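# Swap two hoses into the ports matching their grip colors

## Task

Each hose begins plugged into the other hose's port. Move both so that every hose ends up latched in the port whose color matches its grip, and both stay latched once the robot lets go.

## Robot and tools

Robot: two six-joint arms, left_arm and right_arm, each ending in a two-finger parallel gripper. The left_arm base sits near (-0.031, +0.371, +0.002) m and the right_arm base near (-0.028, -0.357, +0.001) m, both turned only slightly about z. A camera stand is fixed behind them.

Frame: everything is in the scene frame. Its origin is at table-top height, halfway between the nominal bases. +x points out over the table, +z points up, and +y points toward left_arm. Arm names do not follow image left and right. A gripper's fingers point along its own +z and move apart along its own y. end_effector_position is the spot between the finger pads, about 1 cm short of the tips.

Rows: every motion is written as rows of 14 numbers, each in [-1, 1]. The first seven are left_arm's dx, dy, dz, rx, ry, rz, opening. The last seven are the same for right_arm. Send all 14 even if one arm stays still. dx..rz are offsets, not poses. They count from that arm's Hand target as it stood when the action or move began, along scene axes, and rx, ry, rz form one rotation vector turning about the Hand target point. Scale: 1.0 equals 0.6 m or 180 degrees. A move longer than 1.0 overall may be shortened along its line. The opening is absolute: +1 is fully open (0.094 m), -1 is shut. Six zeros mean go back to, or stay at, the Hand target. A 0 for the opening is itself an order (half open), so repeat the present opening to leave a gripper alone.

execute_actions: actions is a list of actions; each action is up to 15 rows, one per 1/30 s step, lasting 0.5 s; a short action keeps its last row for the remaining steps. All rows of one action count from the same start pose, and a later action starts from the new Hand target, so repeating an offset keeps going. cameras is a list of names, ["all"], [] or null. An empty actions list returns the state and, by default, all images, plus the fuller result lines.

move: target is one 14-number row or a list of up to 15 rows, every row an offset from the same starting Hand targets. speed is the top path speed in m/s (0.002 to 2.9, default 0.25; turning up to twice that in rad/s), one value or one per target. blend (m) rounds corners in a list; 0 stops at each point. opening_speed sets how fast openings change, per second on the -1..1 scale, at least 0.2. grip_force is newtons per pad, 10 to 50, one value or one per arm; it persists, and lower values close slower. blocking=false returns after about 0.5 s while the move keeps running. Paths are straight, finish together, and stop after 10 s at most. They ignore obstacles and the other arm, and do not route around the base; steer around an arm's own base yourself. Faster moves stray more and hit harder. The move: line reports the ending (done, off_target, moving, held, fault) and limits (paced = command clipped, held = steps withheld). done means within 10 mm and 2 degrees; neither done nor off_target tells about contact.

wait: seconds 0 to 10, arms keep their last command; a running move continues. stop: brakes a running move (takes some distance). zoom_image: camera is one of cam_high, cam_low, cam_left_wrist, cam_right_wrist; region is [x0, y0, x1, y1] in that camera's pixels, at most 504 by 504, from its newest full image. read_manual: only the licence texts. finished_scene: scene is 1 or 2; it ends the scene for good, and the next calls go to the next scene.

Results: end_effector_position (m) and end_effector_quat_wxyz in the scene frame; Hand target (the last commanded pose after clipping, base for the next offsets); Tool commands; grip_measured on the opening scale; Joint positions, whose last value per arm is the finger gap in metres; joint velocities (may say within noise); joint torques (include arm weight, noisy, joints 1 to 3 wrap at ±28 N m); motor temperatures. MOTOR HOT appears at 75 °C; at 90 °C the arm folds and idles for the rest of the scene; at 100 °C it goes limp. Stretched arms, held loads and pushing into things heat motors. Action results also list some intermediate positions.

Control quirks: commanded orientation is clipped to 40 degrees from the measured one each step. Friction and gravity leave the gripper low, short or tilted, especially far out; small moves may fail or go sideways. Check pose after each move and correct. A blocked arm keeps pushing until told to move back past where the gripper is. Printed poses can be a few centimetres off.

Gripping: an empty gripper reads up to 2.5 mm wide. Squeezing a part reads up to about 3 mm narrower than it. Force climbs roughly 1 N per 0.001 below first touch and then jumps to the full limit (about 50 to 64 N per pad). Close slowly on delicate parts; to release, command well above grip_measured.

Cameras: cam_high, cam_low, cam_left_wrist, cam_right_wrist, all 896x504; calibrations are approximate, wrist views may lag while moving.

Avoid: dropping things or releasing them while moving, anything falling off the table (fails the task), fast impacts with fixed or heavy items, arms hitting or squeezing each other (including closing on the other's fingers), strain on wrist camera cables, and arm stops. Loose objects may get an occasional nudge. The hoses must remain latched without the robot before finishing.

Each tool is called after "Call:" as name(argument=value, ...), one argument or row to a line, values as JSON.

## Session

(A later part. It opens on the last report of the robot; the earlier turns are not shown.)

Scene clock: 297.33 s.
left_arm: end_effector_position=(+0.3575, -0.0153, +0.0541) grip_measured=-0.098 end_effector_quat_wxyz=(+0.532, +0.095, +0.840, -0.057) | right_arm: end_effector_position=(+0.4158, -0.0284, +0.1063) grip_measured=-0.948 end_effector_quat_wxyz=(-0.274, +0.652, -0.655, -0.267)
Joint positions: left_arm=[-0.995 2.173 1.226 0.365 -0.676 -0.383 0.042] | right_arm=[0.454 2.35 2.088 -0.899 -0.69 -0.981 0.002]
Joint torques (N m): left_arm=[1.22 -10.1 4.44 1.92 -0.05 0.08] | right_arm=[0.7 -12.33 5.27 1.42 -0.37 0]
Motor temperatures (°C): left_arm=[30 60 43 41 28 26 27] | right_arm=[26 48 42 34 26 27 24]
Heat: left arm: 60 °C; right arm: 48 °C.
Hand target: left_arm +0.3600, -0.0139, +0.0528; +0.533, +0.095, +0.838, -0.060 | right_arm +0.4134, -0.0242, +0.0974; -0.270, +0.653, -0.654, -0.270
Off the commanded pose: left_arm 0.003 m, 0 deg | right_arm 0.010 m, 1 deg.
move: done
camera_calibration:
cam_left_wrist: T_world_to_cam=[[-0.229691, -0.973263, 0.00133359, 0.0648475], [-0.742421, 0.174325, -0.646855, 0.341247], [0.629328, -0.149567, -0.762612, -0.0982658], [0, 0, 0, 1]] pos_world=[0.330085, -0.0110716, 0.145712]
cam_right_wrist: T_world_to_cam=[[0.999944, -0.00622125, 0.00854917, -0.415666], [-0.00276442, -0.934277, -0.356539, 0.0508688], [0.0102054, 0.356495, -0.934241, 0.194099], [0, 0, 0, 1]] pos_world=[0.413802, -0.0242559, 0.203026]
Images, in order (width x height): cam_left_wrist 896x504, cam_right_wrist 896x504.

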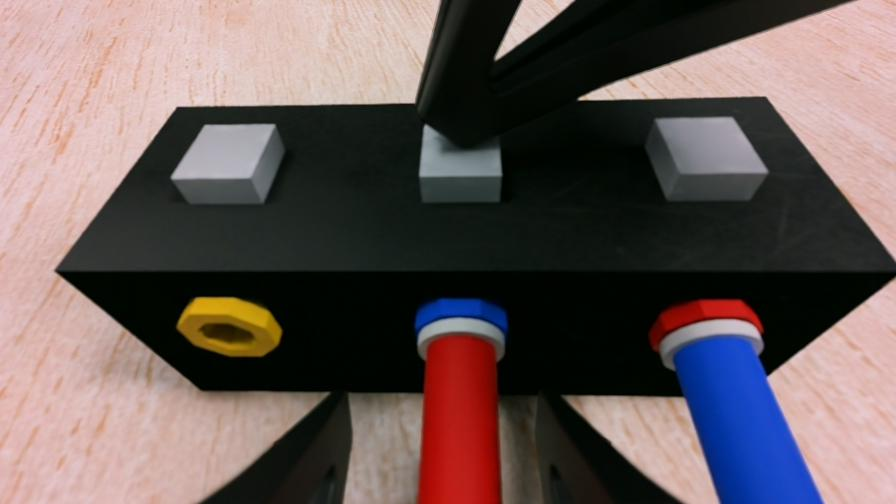

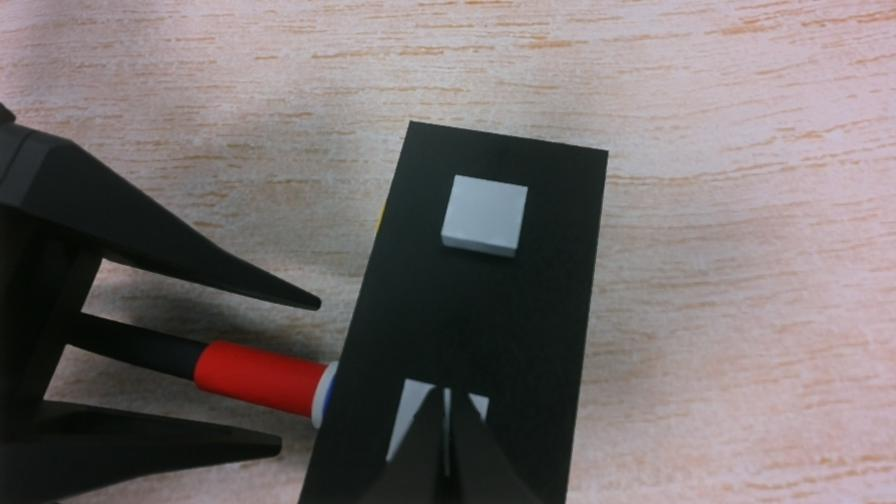

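Call:
move(
  target=[-0.0025, -0.0097, 0, 0, 0, 0, -0.1, 0, 0, 0, 0, 0, 0, -0.95],
  speed=0.06,
  cameras=["cam_left_wrist"],
)

Scene clock: 303.33 s.
left_arm: end_effector_position=(+0.3573, -0.0149, +0.0498) grip_measured=-0.098 end_effector_quat_wxyz=(+0.529, +0.097, +0.841, -0.054) | right_arm: end_effector_position=(+0.4158, -0.0284, +0.1063) grip_measured=-0.948 end_effector_quat_wxyz=(-0.274, +0.652, -0.655, -0.267)
Joint positions: left_arm=[-0.995 2.181 1.226 0.366 -0.676 -0.383 0.042] | right_arm=[0.454 2.35 2.088 -0.899 -0.69 -0.981 0.002]
Joint torques (N m): left_arm=[0.18 -9.92 6.04 1.79 -0.15 0.01] | right_arm=[0.68 -12.33 5.27 1.42 -0.37 0.01]
Motor temperatures (°C): left_arm=[30 59 43 40 28 26 27] | right_arm=[26 49 41 34 26 27 24]
Heat: left arm: 59 °C; right arm: 49 °C.
Hand target: left_arm +0.3585, -0.0197, +0.0528; +0.533, +0.095, +0.838, -0.060 | right_arm +0.4134, -0.0243, +0.0974; -0.270, +0.653, -0.654, -0.270
Off the commanded pose: left_arm 0.006 m, 1 deg | right_arm 0.010 m, 1 deg.
move: done
camera_calibration:
cam_left_wrist: T_world_to_cam=[[-0.229639, -0.973267, -0.00407181, 0.0654619], [-0.745272, 0.178532, -0.642415, 0.339066], [0.625968, -0.144489, -0.766347, -0.099923], [0, 0, 0, 1]] pos_world=[0.330277, -0.0112598, 0.141512]
Images, in order (width x height): cam_left_wrist 896x504.

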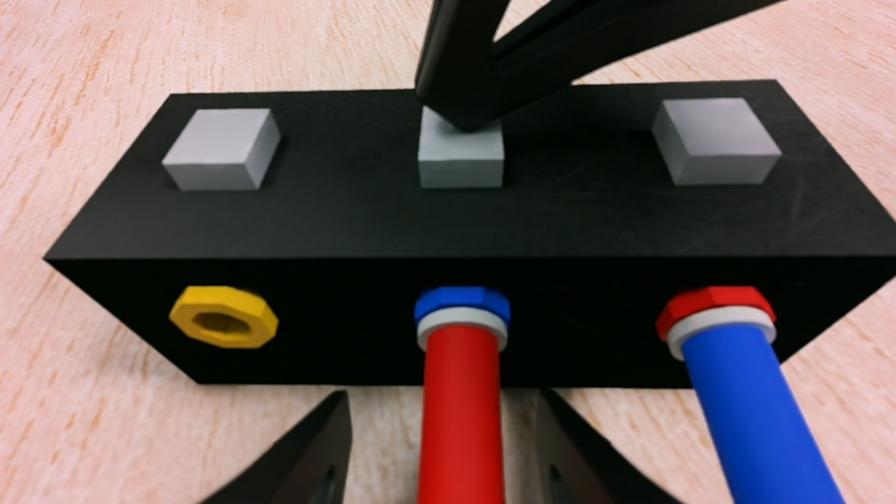

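Call:
move(
  target=[-0.0017, -0.0063, 0.004, 0, 0, 0, -0.1, 0, 0, 0, 0, 0, 0, -0.95],
  speed=0.06,
  cameras=["cam_left_wrist"],
)

Scene clock: 306.77 s.
left_arm: end_effector_position=(+0.3558, -0.0153, +0.0486) grip_measured=-0.098 end_effector_quat_wxyz=(+0.528, +0.099, +0.842, -0.052) | right_arm: end_effector_position=(+0.4158, -0.0284, +0.1063) grip_measured=-0.948 end_effector_quat_wxyz=(-0.274, +0.652, -0.655, -0.267)
Joint positions: left_arm=[-0.998 2.181 1.226 0.359 -0.676 -0.383 0.042] | right_arm=[0.454 2.35 2.088 -0.899 -0.69 -0.981 0.002]
Joint torques (N m): left_arm=[-0.23 -9.83 7.17 1.69 -0.22 -0.04] | right_arm=[0.69 -12.33 5.26 1.42 -0.38 0]
Motor temperatures (°C): left_arm=[30 59 43 40 28 26 27] | right_arm=[26 49 41 34 26 27 24]
Heat: left arm: 59 °C; right arm: 49 °C.
Hand target: left_arm +0.3575, -0.0235, +0.0552; +0.533, +0.095, +0.838, -0.060 | right_arm +0.4134, -0.0243, +0.0974; -0.270, +0.653, -0.654, -0.270
Off the commanded pose: left_arm 0.011 m, 1 deg | right_arm 0.010 m, 1 deg.
move: off_target (left_arm)
camera_calibration:
cam_left_wrist: T_world_to_cam=[[-0.232334, -0.972597, -0.00876465, 0.065892], [-0.747216, 0.184249, -0.638529, 0.337921], [0.622646, -0.141803, -0.769548, -0.0985497], [0, 0, 0, 1]] pos_world=[0.329171, -0.0121501, 0.140511]
Images, in order (width x height): cam_left_wrist 896x504.

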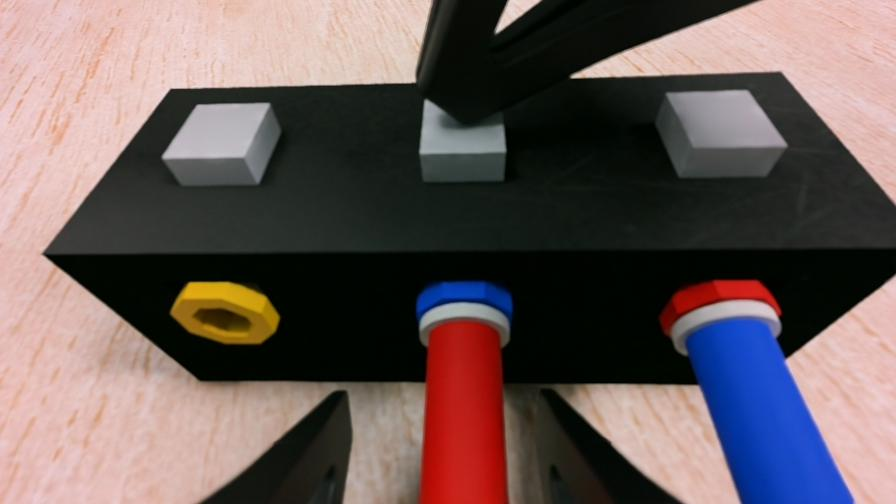

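Call:
move(
  target=[-0.0017, -0.0067, 0.003, 0, 0, 0, -0.1, 0, 0, 0, 0, 0, 0, -0.95],
  speed=0.06,
  cameras=["cam_left_wrist"],
)

Scene clock: 310.73 s.
left_arm: end_effector_position=(+0.3545, -0.0185, +0.0484) grip_measured=-0.098 end_effector_quat_wxyz=(+0.525, +0.103, +0.843, -0.051) | right_arm: end_effector_position=(+0.4158, -0.0284, +0.1063) grip_measured=-0.948 end_effector_quat_wxyz=(-0.274, +0.652, -0.655, -0.267)
Joint positions: left_arm=[-1.003 2.185 1.24 0.339 -0.676 -0.383 0.042] | right_arm=[0.454 2.35 2.088 -0.899 -0.69 -0.981 0.002]
Joint torques (N m): left_arm=[-0.39 -9.92 7.39 1.72 -0.3 -0.09] | right_arm=[0.66 -12.33 5.24 1.42 -0.37 0.01]
Motor temperatures (°C): left_arm=[30 60 44 40 28 26 27] | right_arm=[26 50 41 34 26 27 24]
Heat: left arm: 60 °C; right arm: 50 °C.
Hand target: left_arm +0.3566, -0.0275, +0.0571; +0.533, +0.095, +0.838, -0.060 | right_arm +0.4134, -0.0243, +0.0974; -0.270, +0.653, -0.654, -0.270
Off the commanded pose: left_arm 0.013 m, 2 deg | right_arm 0.010 m, 1 deg.
move: off_target (left_arm)
camera_calibration:
cam_left_wrist: T_world_to_cam=[[-0.23752, -0.971262, -0.0152869, 0.0646602], [-0.749566, 0.193269, -0.633086, 0.338101], [0.617847, -0.138912, -0.773931, -0.0964227], [0, 0, 0, 1]] pos_world=[0.328362, -0.0159367, 0.140411]
Images, in order (width x height): cam_left_wrist 896x504.

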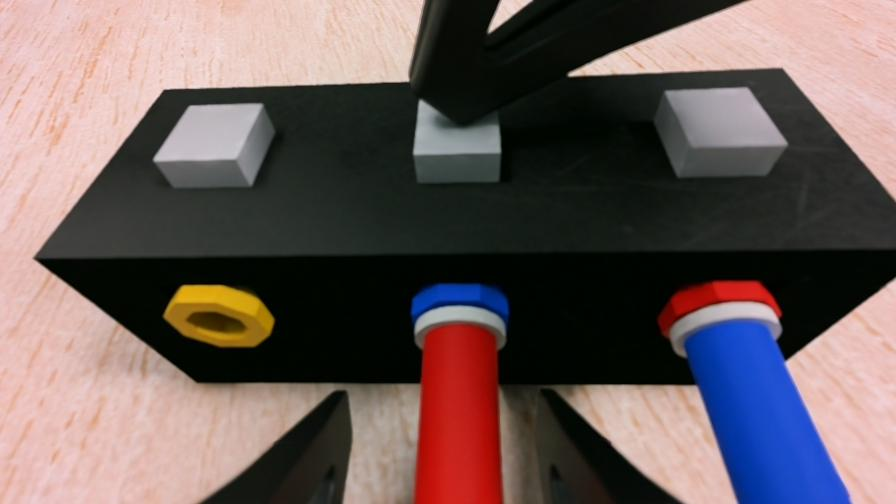

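Call:
move(
  target=[-0.0012, -0.005, 0.006, 0, 0, 0, -0.1, 0, 0, 0, 0, 0, 0, -0.95],
  speed=0.06,
  cameras=["cam_left_wrist"],
)

Scene clock: 319.77 s.
left_arm: end_effector_position=(+0.3531, -0.0218, +0.0504) grip_measured=-0.098 end_effector_quat_wxyz=(+0.524, +0.106, +0.844, -0.050) | right_arm: end_effector_position=(+0.4158, -0.0284, +0.1063) grip_measured=-0.948 end_effector_quat_wxyz=(-0.274, +0.652, -0.655, -0.267)
Joint positions: left_arm=[-1.009 2.185 1.255 0.319 -0.68 -0.385 0.042] | right_arm=[0.454 2.35 2.088 -0.899 -0.69 -0.981 0.002]
Joint torques (N m): left_arm=[-0.25 -10.14 7.45 1.72 -0.31 -0.11] | right_arm=[0.7 -12.33 5.26 1.42 -0.37 0.01]
Motor temperatures (°C): left_arm=[30 58 44 40 28 26 27] | right_arm=[26 50 40 34 26 27 24]
Heat: left arm: 58 °C; right arm: 50 °C.
Hand target: left_arm +0.3558, -0.0305, +0.0607; +0.533, +0.095, +0.838, -0.060 | right_arm +0.4134, -0.0243, +0.0974; -0.270, +0.653, -0.654, -0.270
Off the commanded pose: left_arm 0.014 m, 2 deg | right_arm 0.010 m, 1 deg.
move: off_target (left_arm)
camera_calibration:
cam_left_wrist: T_world_to_cam=[[-0.240227, -0.970523, -0.0194057, 0.0623077], [-0.750024, 0.198265, -0.630995, 0.339193], [0.616242, -0.137027, -0.775544, -0.0937752], [0, 0, 0, 1]] pos_world=[0.327159, -0.0196288, 0.142511]
Images, in order (width x height): cam_left_wrist 896x504.

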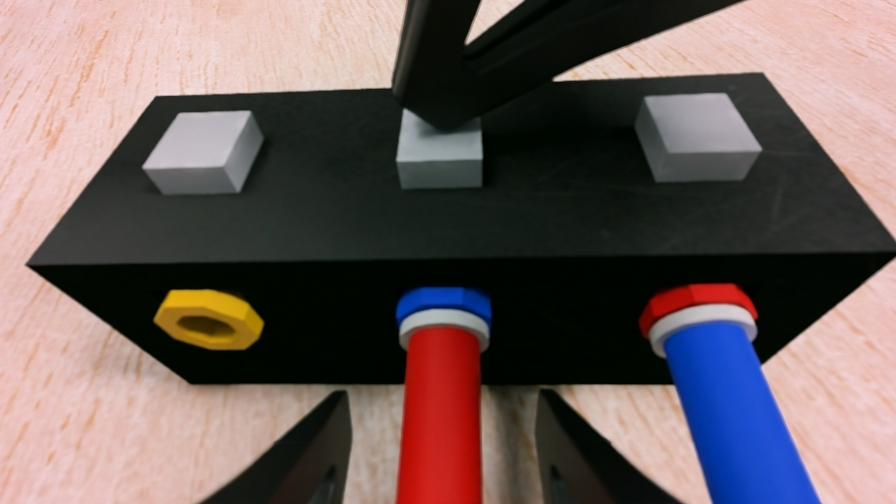

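Call:
move(
  target=[0, 0, 0, 0, 0, 0, -0.85, 0, 0, 0, 0, 0, 0, -0.95],
  opening_speed=0.4,
  cameras=["cam_left_wrist", "cam_right_wrist"],
)

Scene clock: 325.30 s.
left_arm: end_effector_position=(+0.3531, -0.0216, +0.0503) grip_measured=-0.671 end_effector_quat_wxyz=(+0.524, +0.106, +0.844, -0.049) | right_arm: end_effector_position=(+0.4158, -0.0284, +0.1063) grip_measured=-0.948 end_effector_quat_wxyz=(-0.274, +0.652, -0.655, -0.267)
Joint positions: left_arm=[-1.009 2.185 1.255 0.318 -0.681 -0.385 0.015] | right_arm=[0.454 2.35 2.088 -0.899 -0.69 -0.981 0.002]
Joint torques (N m): left_arm=[-0.25 -10.15 7.45 1.72 -0.29 -0.1] | right_arm=[0.7 -12.31 5.27 1.42 -0.37 0]
Motor temperatures (°C): left_arm=[30 57 45 40 28 26 27] | right_arm=[26 51 40 33 26 27 24]
Heat: left arm: 57 °C; right arm: 51 °C.
Hand target: left_arm +0.3558, -0.0305, +0.0607; +0.533, +0.095, +0.838, -0.060 | right_arm +0.4134, -0.0243, +0.0974; -0.270, +0.653, -0.654, -0.270
Off the commanded pose: left_arm 0.014 m, 2 deg | right_arm 0.010 m, 1 deg.
move: off_target (left_arm)
camera_calibration:
cam_left_wrist: T_world_to_cam=[[-0.239392, -0.970713, -0.0201729, 0.0623318], [-0.750375, 0.198159, -0.630611, 0.339084], [0.61614, -0.135826, -0.775837, -0.0938039], [0, 0, 0, 1]] pos_world=[0.327158, -0.0194271, 0.142311]
cam_right_wrist: T_world_to_cam=[[0.999944, -0.00622125, 0.00854917, -0.415666], [-0.00276442, -0.934277, -0.356539, 0.0508688], [0.0102054, 0.356495, -0.934241, 0.194099], [0, 0, 0, 1]] pos_world=[0.413802, -0.0242559, 0.203026]
Images, in order (width x height): cam_left_wrist 896x504, cam_right_wrist 896x504.

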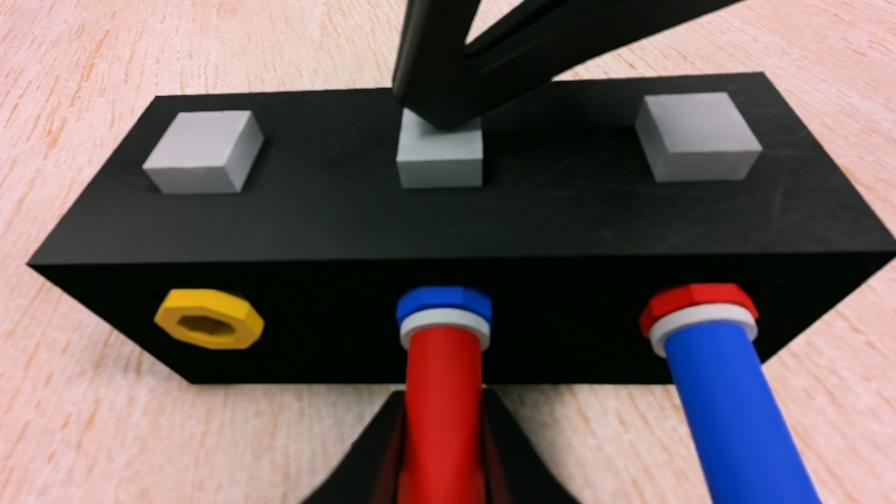

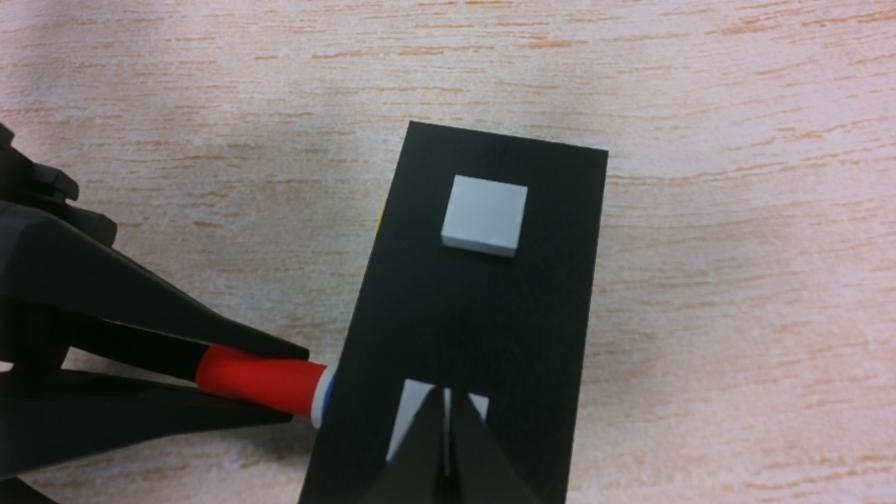

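Call:
move(
  target=[0, 0, 0, 0, 0, 0, -0.85, 0, 0, -0.0133, 0, 0, 0, -0.95],
  speed=0.05,
  cameras=["cam_left_wrist"],
)

Scene clock: 330.17 s.
left_arm: end_effector_position=(+0.3531, -0.0216, +0.0503) grip_measured=-0.672 end_effector_quat_wxyz=(+0.524, +0.106, +0.844, -0.049) | right_arm: end_effector_position=(+0.4185, -0.0251, +0.1052) grip_measured=-0.948 end_effector_quat_wxyz=(-0.286, +0.653, -0.648, -0.270)
Joint positions: left_arm=[-1.009 2.185 1.255 0.318 -0.681 -0.385 0.015] | right_arm=[0.454 2.35 2.069 -0.856 -0.704 -0.981 0.002]
Joint torques (N m): left_arm=[-0.27 -10.15 7.45 1.73 -0.3 -0.11] | right_arm=[0.7 -12.12 4.59 1.29 -0.2 0.01]
Motor temperatures (°C): left_arm=[30 57 45 40 28 26 27] | right_arm=[26 51 40 33 26 27 24]
Heat: left arm: 57 °C; right arm: 51 °C.
Hand target: left_arm +0.3558, -0.0305, +0.0607; +0.533, +0.095, +0.838, -0.060 | right_arm +0.4134, -0.0242, +0.0895; -0.270, +0.653, -0.654, -0.270
Off the commanded pose: left_arm 0.014 m, 2 deg | right_arm 0.017 m, 2 deg.
move: off_target (left_arm, right_arm)
camera_calibration:
cam_left_wrist: T_world_to_cam=[[-0.239392, -0.970713, -0.0201729, 0.0623318], [-0.750375, 0.198159, -0.630611, 0.339084], [0.61614, -0.135826, -0.775837, -0.0938039], [0, 0, 0, 1]] pos_world=[0.327158, -0.0194271, 0.142311]
Images, in order (width x height): cam_left_wrist 896x504.

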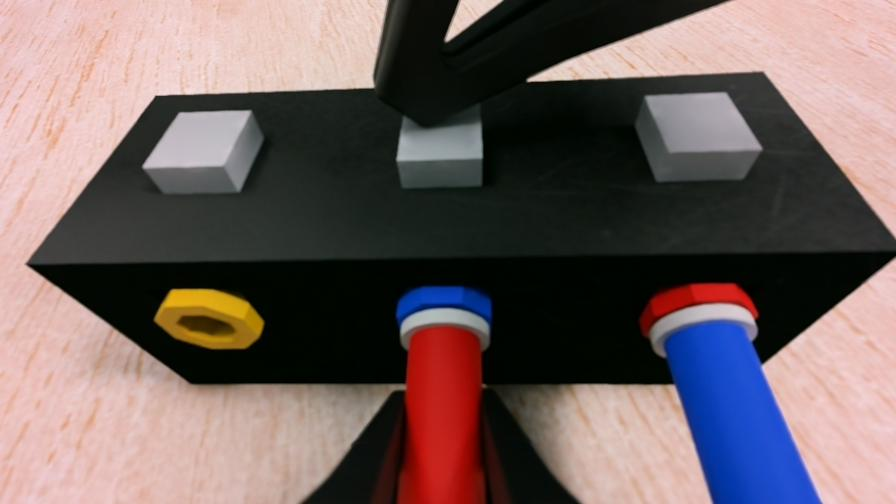

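Call:
move(
  target=[0, 0, 0, 0, 0, 0, -0.85, -0.004, -0.006, -0.0167, 0, 0, 0, -0.95],
  speed=0.05,
  cameras=["cam_left_wrist"],
)

Scene clock: 334.63 s.
left_arm: end_effector_position=(+0.3531, -0.0216, +0.0503) grip_measured=-0.672 end_effector_quat_wxyz=(+0.524, +0.106, +0.844, -0.049) | right_arm: end_effector_position=(+0.4188, -0.0208, +0.1034) grip_measured=-0.948 end_effector_quat_wxyz=(-0.302, +0.654, -0.636, -0.277)
Joint positions: left_arm=[-1.009 2.185 1.255 0.318 -0.681 -0.385 0.015] | right_arm=[0.454 2.34 2.022 -0.786 -0.733 -0.981 0.002]
Joint torques (N m): left_arm=[-0.25 -10.15 7.45 1.73 -0.29 -0.11] | right_arm=[0.27 -12.21 3.67 1.05 0.07 -0.07]
Motor temperatures (°C): left_arm=[30 57 45 40 28 26 28] | right_arm=[26 52 40 33 26 27 24]
Heat: left arm: 57 °C; right arm: 52 °C.
Hand target: left_arm +0.3558, -0.0305, +0.0607; +0.533, +0.095, +0.838, -0.060 | right_arm +0.4110, -0.0278, +0.0795; -0.270, +0.653, -0.654, -0.270
Off the commanded pose: left_arm 0.014 m, 2 deg | right_arm 0.026 m, 4 deg.
move: off_target (left_arm, right_arm)
camera_calibration:
cam_left_wrist: T_world_to_cam=[[-0.239392, -0.970713, -0.0201729, 0.0623318], [-0.750375, 0.198159, -0.630611, 0.339084], [0.61614, -0.135826, -0.775837, -0.0938039], [0, 0, 0, 1]] pos_world=[0.327158, -0.0194271, 0.142311]
Images, in order (width x height): cam_left_wrist 896x504.

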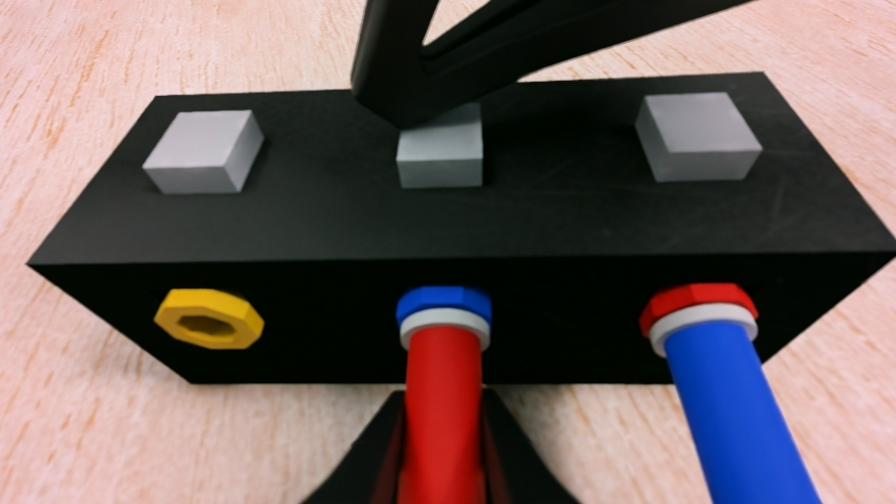

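Call:
move(
  target=[0, 0, 0, 0, 0, 0, -0.85, 0, -0.0117, 0.0583, 0, 0, 0, -0.95],
  speed=0.06,
  cameras=["cam_left_wrist", "cam_right_wrist"],
)

Scene clock: 355.53 s.
left_arm: end_effector_position=(+0.3531, -0.0216, +0.0503) grip_measured=-0.672 end_effector_quat_wxyz=(+0.524, +0.106, +0.844, -0.049) | right_arm: end_effector_position=(+0.4085, -0.0284, +0.1057) grip_measured=-0.948 end_effector_quat_wxyz=(-0.269, +0.650, -0.653, -0.280)
Joint positions: left_arm=[-1.009 2.185 1.255 0.318 -0.681 -0.385 0.015] | right_arm=[0.454 2.338 2.062 -0.902 -0.713 -0.984 0.002]
Joint torques (N m): left_arm=[-0.27 -10.17 7.43 1.73 -0.3 -0.1] | right_arm=[-0.91 -14.19 8.5 0.8 -0.2 -0.17]
Motor temperatures (°C): left_arm=[30 57 46 39 28 26 28] | right_arm=[26 57 39 32 26 27 24]
Heat: left arm: 57 °C; right arm: 57 °C.
Hand target: left_arm +0.3558, -0.0305, +0.0607; +0.533, +0.095, +0.838, -0.060 | right_arm +0.4110, -0.0349, +0.1146; -0.270, +0.653, -0.654, -0.270
Off the commanded pose: left_arm 0.014 m, 2 deg | right_arm 0.011 m, 1 deg.
move: off_target (left_arm, right_arm)
camera_calibration:
cam_left_wrist: T_world_to_cam=[[-0.239392, -0.970713, -0.0201729, 0.0623318], [-0.750375, 0.198159, -0.630611, 0.339084], [0.61614, -0.135826, -0.775837, -0.0938039], [0, 0, 0, 1]] pos_world=[0.327158, -0.0194271, 0.142311]
cam_right_wrist: T_world_to_cam=[[0.999881, 0.00488917, -0.014637, -0.405476], [-0.000840034, -0.929835, -0.367976, 0.0511548], [-0.0154091, 0.367945, -0.92972, 0.203886], [0, 0, 0, 1]] pos_world=[0.408613, -0.0254706, 0.202445]
Images, in order (width x height): cam_left_wrist 896x504, cam_right_wrist 896x504.

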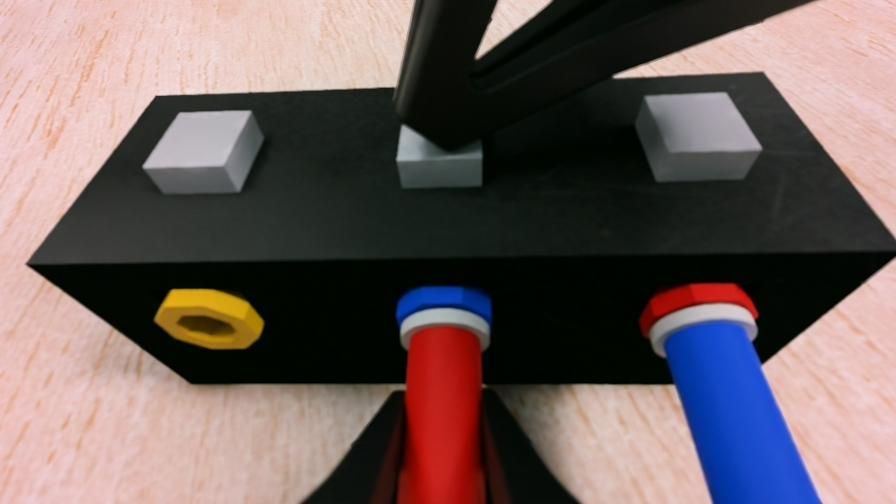

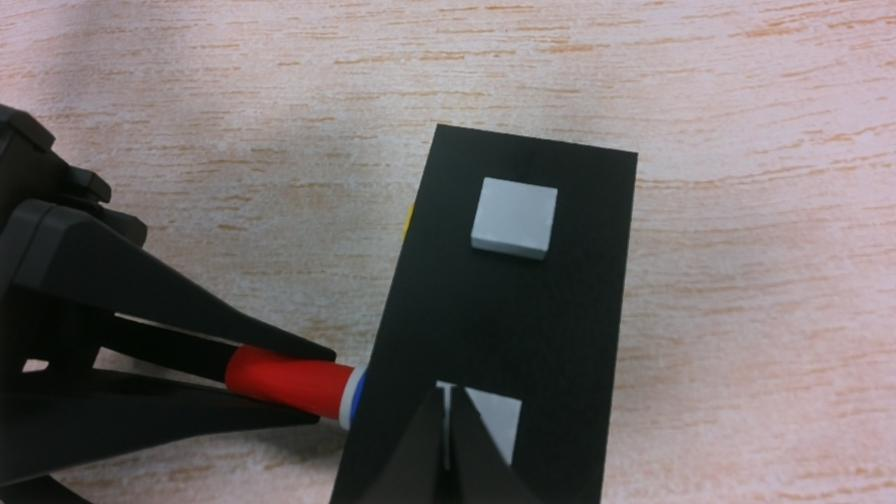

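Call:
move(
  target=[0, 0, 0, 0, 0, 0, -0.85, -0.0017, -0.0167, -0.0743, 0, 0, 0, -0.95],
  speed=0.05,
  cameras=["cam_left_wrist"],
)

Scene clock: 364.63 s.
left_arm: end_effector_position=(+0.3531, -0.0216, +0.0503) grip_measured=-0.672 end_effector_quat_wxyz=(+0.524, +0.106, +0.844, -0.049) | right_arm: end_effector_position=(+0.4103, -0.0310, +0.1020) grip_measured=-0.949 end_effector_quat_wxyz=(-0.302, +0.653, -0.629, -0.294)
Joint positions: left_arm=[-1.009 2.185 1.255 0.318 -0.681 -0.385 0.015] | right_arm=[0.433 2.305 1.947 -0.771 -0.777 -1.011 0.002]
Joint torques (N m): left_arm=[-0.25 -10.15 7.45 1.73 -0.3 -0.1] | right_arm=[-0.7 -11.06 3.41 1.11 0.39 -0.19]
Motor temperatures (°C): left_arm=[30 57 47 39 28 26 28] | right_arm=[26 57 40 32 26 27 24]
Heat: left arm: 57 °C; right arm: 57 °C.
Hand target: left_arm +0.3558, -0.0305, +0.0607; +0.533, +0.095, +0.838, -0.060 | right_arm +0.4100, -0.0449, +0.0699; -0.270, +0.653, -0.654, -0.270
Off the commanded pose: left_arm 0.014 m, 2 deg | right_arm 0.035 m, 5 deg.
move: off_target (left_arm, right_arm)
camera_calibration:
cam_left_wrist: T_world_to_cam=[[-0.239392, -0.970713, -0.0201729, 0.0623318], [-0.750375, 0.198159, -0.630611, 0.339084], [0.61614, -0.135826, -0.775837, -0.0938039], [0, 0, 0, 1]] pos_world=[0.327158, -0.0194271, 0.142311]
Images, in order (width x height): cam_left_wrist 896x504.

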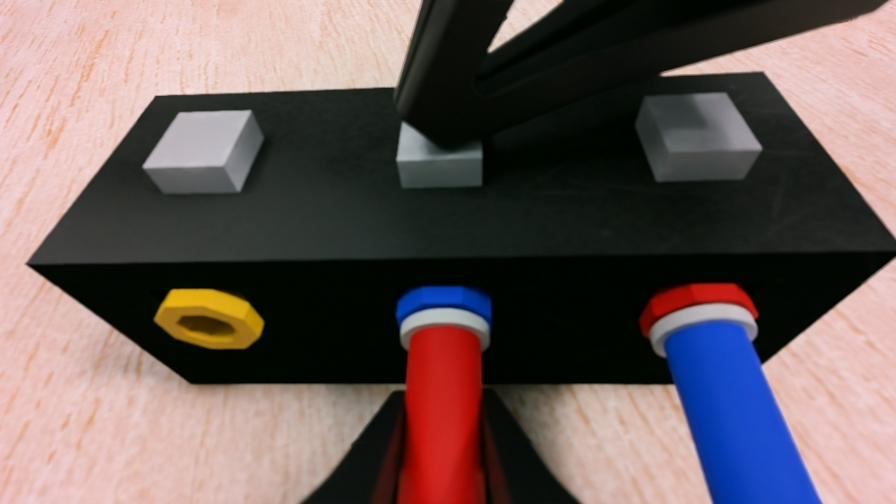

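Call:
move(
  target=[0, 0, 0, 0, 0, 0, -0.85, 0, -0.0333, -0.05, 0, 0, 0, -0.95],
  speed=0.06,
  cameras=["cam_left_wrist"],
)

Scene clock: 380.67 s.
left_arm: end_effector_position=(+0.3531, -0.0216, +0.0503) grip_measured=-0.672 end_effector_quat_wxyz=(+0.524, +0.106, +0.844, -0.049) | right_arm: end_effector_position=(+0.4101, -0.0336, +0.0998) grip_measured=-0.949 end_effector_quat_wxyz=(-0.343, +0.662, -0.592, -0.307)
Joint positions: left_arm=[-1.009 2.185 1.255 0.318 -0.681 -0.385 0.015] | right_arm=[0.411 2.278 1.837 -0.635 -0.857 -1.061 0.002]
Joint torques (N m): left_arm=[-0.27 -10.15 7.45 1.73 -0.29 -0.11] | right_arm=[-2.25 -9.01 2.28 0.57 1.02 -0.19]
Motor temperatures (°C): left_arm=[30 57 47 39 28 26 29] | right_arm=[26 57 39 31 26 27 24]
Heat: left arm: 57 °C; right arm: 57 °C.
Hand target: left_arm +0.3558, -0.0305, +0.0607; +0.533, +0.095, +0.838, -0.060 | right_arm +0.4099, -0.0648, +0.0399; -0.270, +0.653, -0.654, -0.270
Off the commanded pose: left_arm 0.014 m, 2 deg | right_arm 0.068 m, 12 deg.
move: off_target (left_arm, right_arm)
camera_calibration:
cam_left_wrist: T_world_to_cam=[[-0.239392, -0.970713, -0.0201729, 0.0623318], [-0.750375, 0.198159, -0.630611, 0.339084], [0.61614, -0.135826, -0.775837, -0.0938039], [0, 0, 0, 1]] pos_world=[0.327158, -0.0194271, 0.142311]
Images, in order (width x height): cam_left_wrist 896x504.

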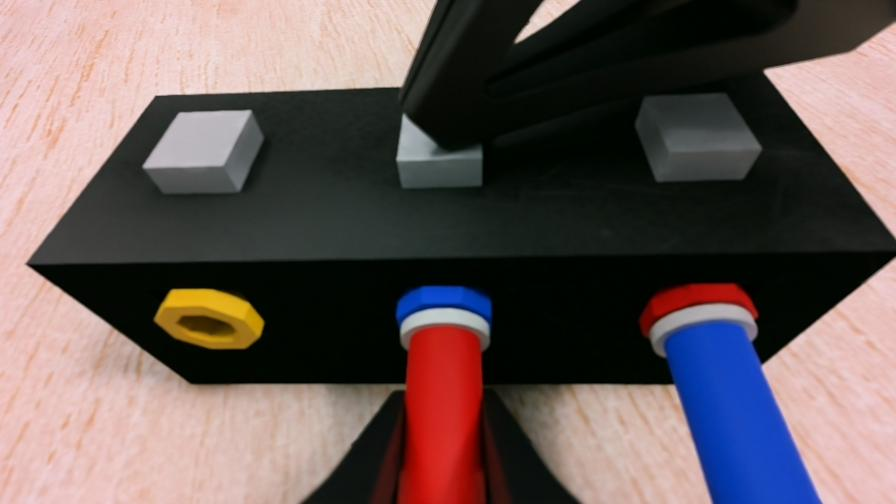

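Call:
move(
  target=[0, 0, 0, 0, 0, 0, -0.85, 0, -0.01, -0.04, -0.1, 0, 0, -0.95],
  speed=0.06,
  cameras=["cam_left_wrist"],
)

Scene clock: 394.00 s.
left_arm: end_effector_position=(+0.3531, -0.0216, +0.0503) grip_measured=-0.672 end_effector_quat_wxyz=(+0.524, +0.106, +0.844, -0.049) | right_arm: end_effector_position=(+0.4151, -0.0391, +0.0996) grip_measured=-0.949 end_effector_quat_wxyz=(-0.280, +0.691, -0.634, -0.205)
Joint positions: left_arm=[-1.009 2.185 1.255 0.318 -0.681 -0.385 0.015] | right_arm=[0.463 2.292 1.996 -0.85 -0.587 -1.083 0.002]
Joint torques (N m): left_arm=[-0.27 -10.15 7.45 1.73 -0.29 -0.11] | right_arm=[-0.5 -4.4 3.96 0.34 1.4 -0.14]
Motor temperatures (°C): left_arm=[30 58 47 39 28 26 29] | right_arm=[26 55 39 31 27 27 24]
Heat: left arm: 58 °C; right arm: 55 °C.
Hand target: left_arm +0.3558, -0.0305, +0.0607; +0.533, +0.095, +0.838, -0.060 | right_arm +0.4099, -0.0708, +0.0158; -0.164, +0.688, -0.688, -0.165
Off the commanded pose: left_arm 0.014 m, 2 deg | right_arm 0.090 m, 15 deg.
move: off_target (left_arm, right_arm)
camera_calibration:
cam_left_wrist: T_world_to_cam=[[-0.239392, -0.970713, -0.0201729, 0.0623318], [-0.750375, 0.198159, -0.630611, 0.339084], [0.61614, -0.135826, -0.775837, -0.0938039], [0, 0, 0, 1]] pos_world=[0.327158, -0.0194271, 0.142311]
Images, in order (width x height): cam_left_wrist 896x504.

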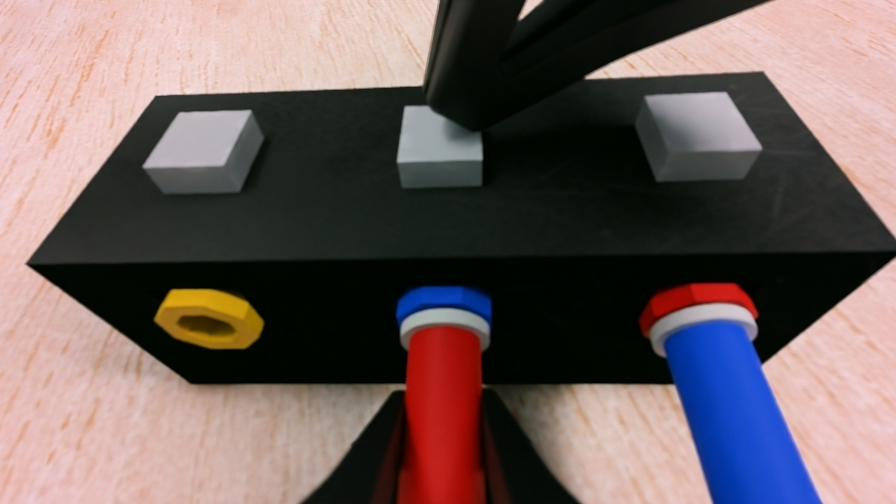

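Call:
zoom_image(
  camera="cam_left_wrist",
  region=[340, 60, 560, 220],
)

Call:
zoom_image(
  camera="cam_left_wrist",
  region=[120, 70, 340, 230],
)

Scaled by 2.291.

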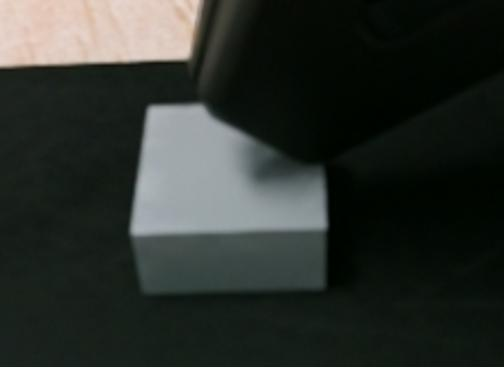

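Scaled by 2.291.

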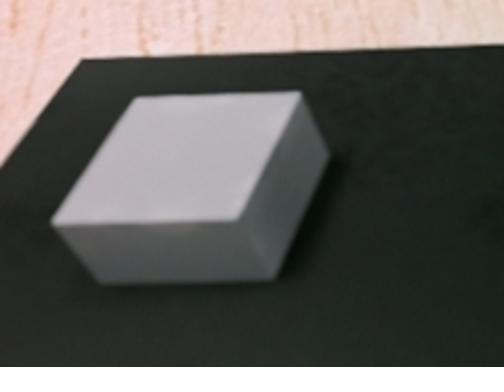

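Call:
move(
  target=[0, 0, 0, 0, 0, 0, -0.85, 0.0027, 0.0547, 0.1703, 0.0256, 0, 0, -0.95],
  speed=0.08,
  cameras=["cam_left_wrist", "cam_right_wrist"],
)

Scene clock: 435.73 s.
left_arm: end_effector_position=(+0.3531, -0.0216, +0.0503) grip_measured=-0.672 end_effector_quat_wxyz=(+0.524, +0.106, +0.844, -0.049) | right_arm: end_effector_position=(+0.4135, -0.0425, +0.1209) grip_measured=-0.949 end_effector_quat_wxyz=(-0.197, +0.679, -0.682, -0.186)
Joint positions: left_arm=[-1.009 2.185 1.255 0.318 -0.681 -0.385 0.015] | right_arm=[0.49 2.468 2.47 -1.287 -0.475 -1.026 0.002]
Joint torques (N m): left_arm=[-0.27 -10.14 7.45 1.73 -0.29 -0.1] | right_arm=[0.57 -11.73 9.01 0.81 -0.35 0.03]
Motor temperatures (°C): left_arm=[30 59 48 39 28 26 29] | right_arm=[26 45 39 29 28 27 24]
Heat: left arm: 59 °C; right arm: 45 °C.
Hand target: left_arm +0.3558, -0.0305, +0.0607; +0.533, +0.095, +0.838, -0.060 | right_arm +0.4115, -0.0379, +0.1182; -0.192, +0.680, -0.681, -0.192
Off the commanded pose: left_arm 0.014 m, 2 deg | right_arm 0.006 m, 1 deg.
move: off_target (left_arm)
camera_calibration:
cam_left_wrist: T_world_to_cam=[[-0.239392, -0.970713, -0.0201729, 0.0623318], [-0.750375, 0.198159, -0.630611, 0.339084], [0.61614, -0.135826, -0.775837, -0.0938039], [0, 0, 0, 1]] pos_world=[0.327158, -0.0194271, 0.142311]
cam_right_wrist: T_world_to_cam=[[0.999856, -0.00514131, 0.016181, -0.414384], [-0.00302094, -0.991713, -0.128435, 0.012923], [0.0167072, 0.128368, -0.991586, 0.207296], [0, 0, 0, 1]] pos_world=[0.4109, -0.0159247, 0.213917]
Images, in order (width x height): cam_left_wrist 896x504, cam_right_wrist 896x504.

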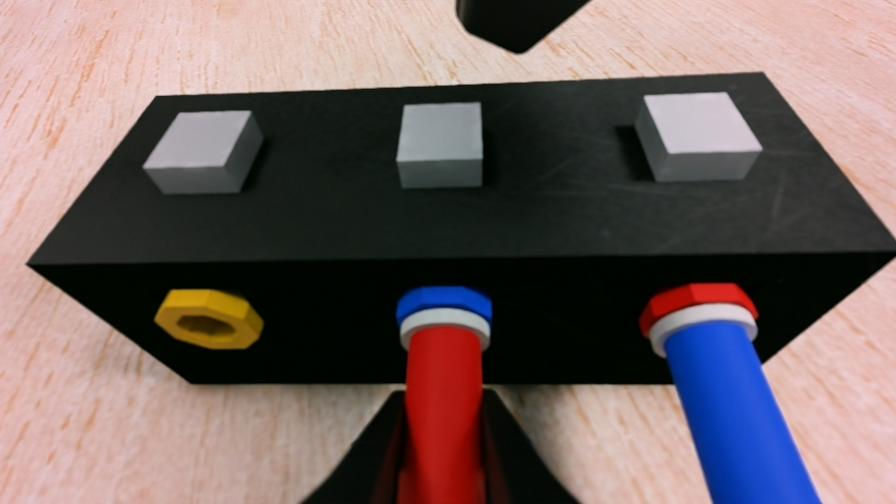

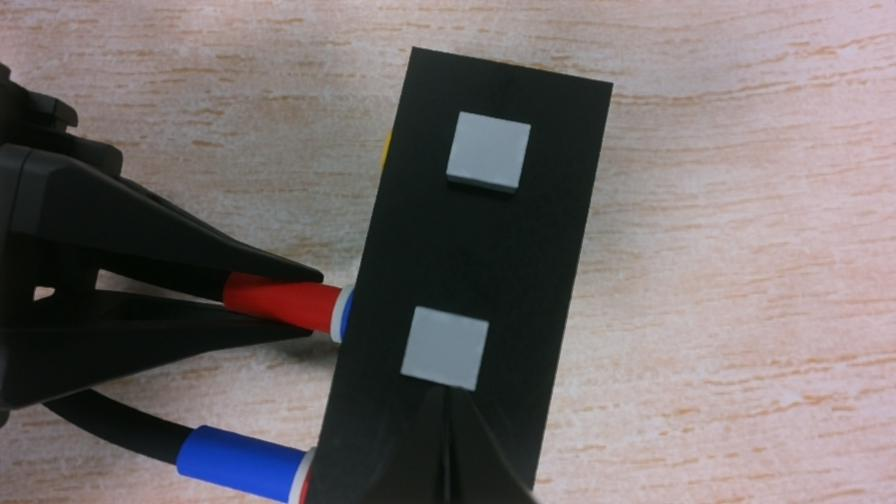

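Call:
move(
  target=[0, 0, 0, 0, 0, 0, -0.85, -0.0017, 0.0217, -0.0167, 0, 0, 0, -0.95],
  speed=0.08,
  cameras=["cam_left_wrist", "cam_right_wrist"],
)

Scene clock: 447.00 s.
left_arm: end_effector_position=(+0.3531, -0.0216, +0.0503) grip_measured=-0.672 end_effector_quat_wxyz=(+0.524, +0.106, +0.844, -0.049) | right_arm: end_effector_position=(+0.4057, -0.0316, +0.1105) grip_measured=-0.949 end_effector_quat_wxyz=(-0.184, +0.679, -0.684, -0.193)
Joint positions: left_arm=[-1.009 2.185 1.255 0.318 -0.681 -0.385 0.015] | right_arm=[0.515 2.488 2.47 -1.286 -0.475 -1.002 0.002]
Joint torques (N m): left_arm=[-0.25 -10.15 7.45 1.73 -0.3 -0.11] | right_arm=[0.46 -11.88 8.55 1.14 -0.28 0.04]
Motor temperatures (°C): left_arm=[30 59 48 39 28 26 29] | right_arm=[26 48 40 29 27 27 24]
Heat: left arm: 59 °C; right arm: 48 °C.
Hand target: left_arm +0.3558, -0.0305, +0.0607; +0.533, +0.095, +0.838, -0.060 | right_arm +0.4106, -0.0250, +0.1081; -0.192, +0.680, -0.681, -0.192
Off the commanded pose: left_arm 0.014 m, 2 deg | right_arm 0.009 m, 1 deg.
move: off_target (left_arm)
camera_calibration:
cam_left_wrist: T_world_to_cam=[[-0.239392, -0.970713, -0.0201729, 0.0623318], [-0.750375, 0.198159, -0.630611, 0.339084], [0.61614, -0.135826, -0.775837, -0.0938039], [0, 0, 0, 1]] pos_world=[0.327158, -0.0194271, 0.142311]
cam_right_wrist: T_world_to_cam=[[0.999902, -0.00127501, -0.0139457, -0.402941], [-0.00292903, -0.992862, -0.119236, 0.021327], [-0.0136942, 0.119265, -0.992768, 0.207843], [0, 0, 0, 1]] pos_world=[0.40581, -0.0041275, 0.203264]
Images, in order (width x height): cam_left_wrist 896x504, cam_right_wrist 896x504.

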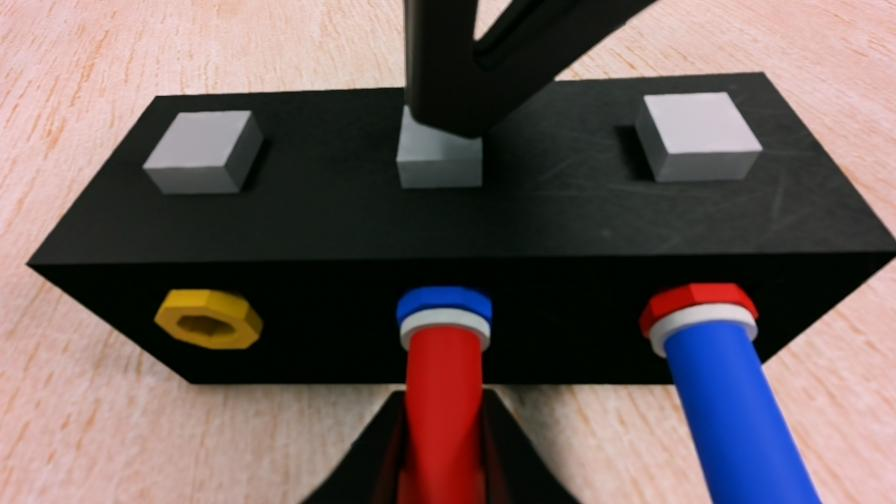

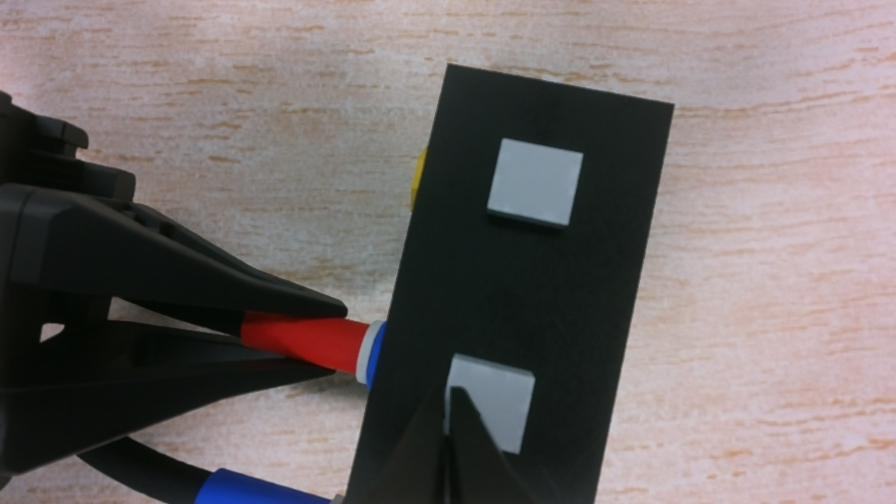

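Call:
move(
  target=[0, 0, 0, 0, 0, 0, -0.85, 0.0158, 0.002, -0.005, 0, 0, 0, -0.95],
  speed=0.06,
  cameras=["cam_right_wrist"],
)

Scene clock: 454.37 s.
left_arm: end_effector_position=(+0.3531, -0.0216, +0.0503) grip_measured=-0.672 end_effector_quat_wxyz=(+0.524, +0.106, +0.844, -0.049) | right_arm: end_effector_position=(+0.4196, -0.0241, +0.1096) grip_measured=-0.949 end_effector_quat_wxyz=(-0.198, +0.680, -0.680, -0.189)
Joint positions: left_arm=[-1.009 2.185 1.255 0.318 -0.681 -0.385 0.015] | right_arm=[0.515 2.574 2.62 -1.319 -0.475 -1.001 0.002]
Joint torques (N m): left_arm=[-0.25 -10.15 7.45 1.73 -0.29 -0.1] | right_arm=[-0.16 -12.05 8.95 0.81 -0.31 -0.03]
Motor temperatures (°C): left_arm=[30 59 48 39 28 26 29] | right_arm=[26 48 40 29 27 27 24]
Heat: left arm: 59 °C; right arm: 48 °C.
Hand target: left_arm +0.3558, -0.0305, +0.0607; +0.533, +0.095, +0.838, -0.060 | right_arm +0.4200, -0.0239, +0.1051; -0.192, +0.680, -0.681, -0.192
Off the commanded pose: left_arm 0.014 m, 2 deg | right_arm 0.005 m, 1 deg.
move: off_target (left_arm)
camera_calibration:
cam_right_wrist: T_world_to_cam=[[0.99991, -0.00153978, 0.0132974, -0.419759], [0.000256748, -0.990974, -0.134057, 0.0290199], [0.0133838, 0.134049, -0.990884, 0.195022], [0, 0, 0, 1]] pos_world=[0.417104, 0.00196928, 0.202716]
Images, in order (width x height): cam_right_wrist 896x504.

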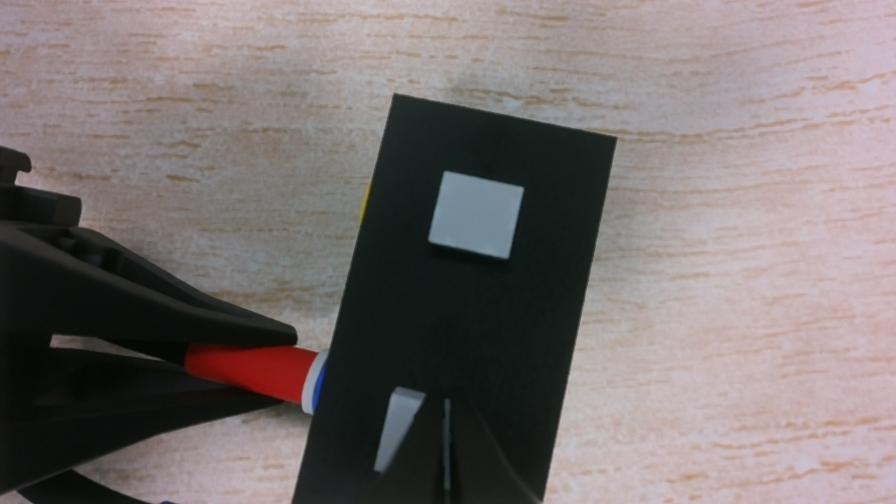

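Call:
move(
  target=[0, 0, 0, 0, 0, 0, -0.85, -0.0108, -0.0083, -0.0283, 0, 0, 0, -0.95],
  speed=0.05,
  cameras=["cam_left_wrist", "cam_right_wrist"],
)

Scene clock: 459.93 s.
left_arm: end_effector_position=(+0.3531, -0.0216, +0.0503) grip_measured=-0.672 end_effector_quat_wxyz=(+0.524, +0.106, +0.844, -0.049) | right_arm: end_effector_position=(+0.4168, -0.0221, +0.1035) grip_measured=-0.949 end_effector_quat_wxyz=(-0.212, +0.680, -0.674, -0.195)
Joint positions: left_arm=[-1.009 2.185 1.255 0.318 -0.681 -0.385 0.015] | right_arm=[0.515 2.488 2.421 -1.181 -0.495 -1.001 0.002]
Joint torques (N m): left_arm=[-0.25 -10.15 7.45 1.73 -0.3 -0.11] | right_arm=[-0.43 -13.29 3.6 1.01 -0.1 -0.1]
Motor temperatures (°C): left_arm=[30 59 48 39 28 26 29] | right_arm=[26 49 40 29 27 27 24]
Heat: left arm: 59 °C; right arm: 49 °C.
Hand target: left_arm +0.3558, -0.0305, +0.0607; +0.533, +0.095, +0.838, -0.060 | right_arm +0.4136, -0.0289, +0.0880; -0.192, +0.680, -0.681, -0.192
Off the commanded pose: left_arm 0.014 m, 2 deg | right_arm 0.017 m, 2 deg.
move: off_target (left_arm, right_arm)
camera_calibration:
cam_left_wrist: T_world_to_cam=[[-0.239392, -0.970713, -0.0201729, 0.0623318], [-0.750375, 0.198159, -0.630611, 0.339084], [0.61614, -0.135826, -0.775837, -0.0938039], [0, 0, 0, 1]] pos_world=[0.327158, -0.0194271, 0.142311]
cam_right_wrist: T_world_to_cam=[[0.999653, 0.00405849, 0.0260369, -0.418007], [0.00823473, -0.986697, -0.162361, 0.0298841], [0.0250316, 0.162519, -0.986388, 0.184146], [0, 0, 0, 1]] pos_world=[0.413006, 0.00125568, 0.197375]
Images, in order (width x height): cam_left_wrist 896x504, cam_right_wrist 896x504.

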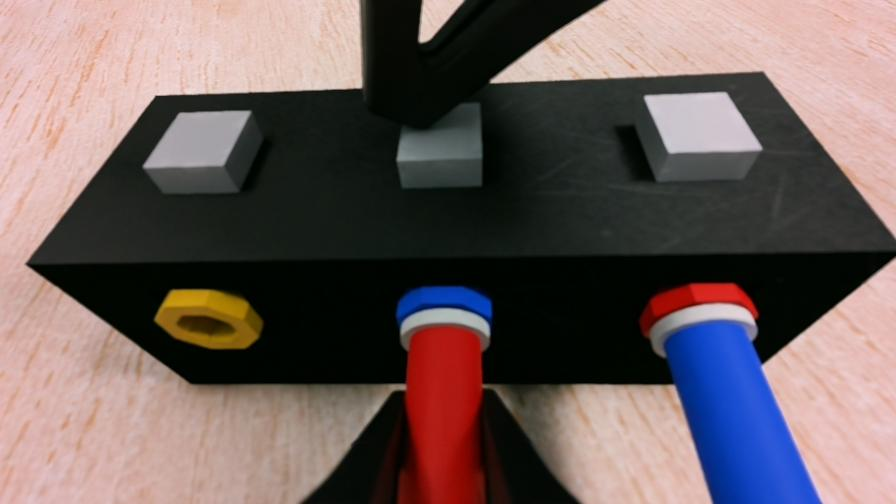

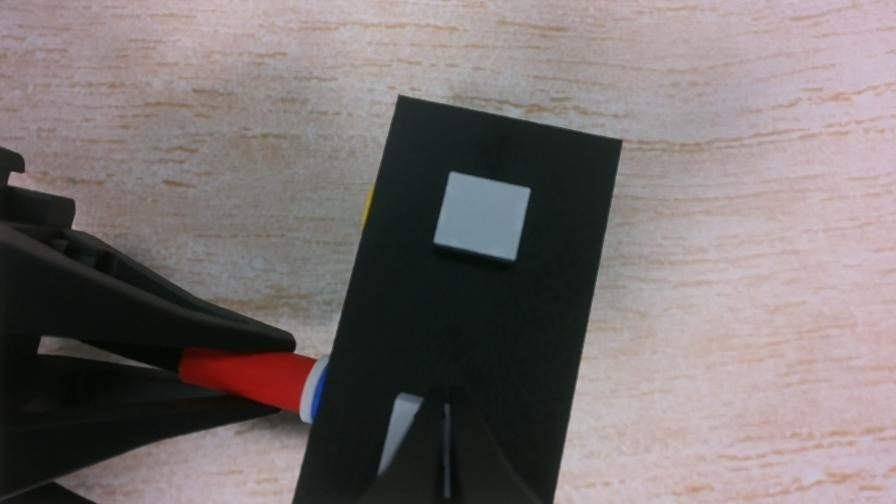

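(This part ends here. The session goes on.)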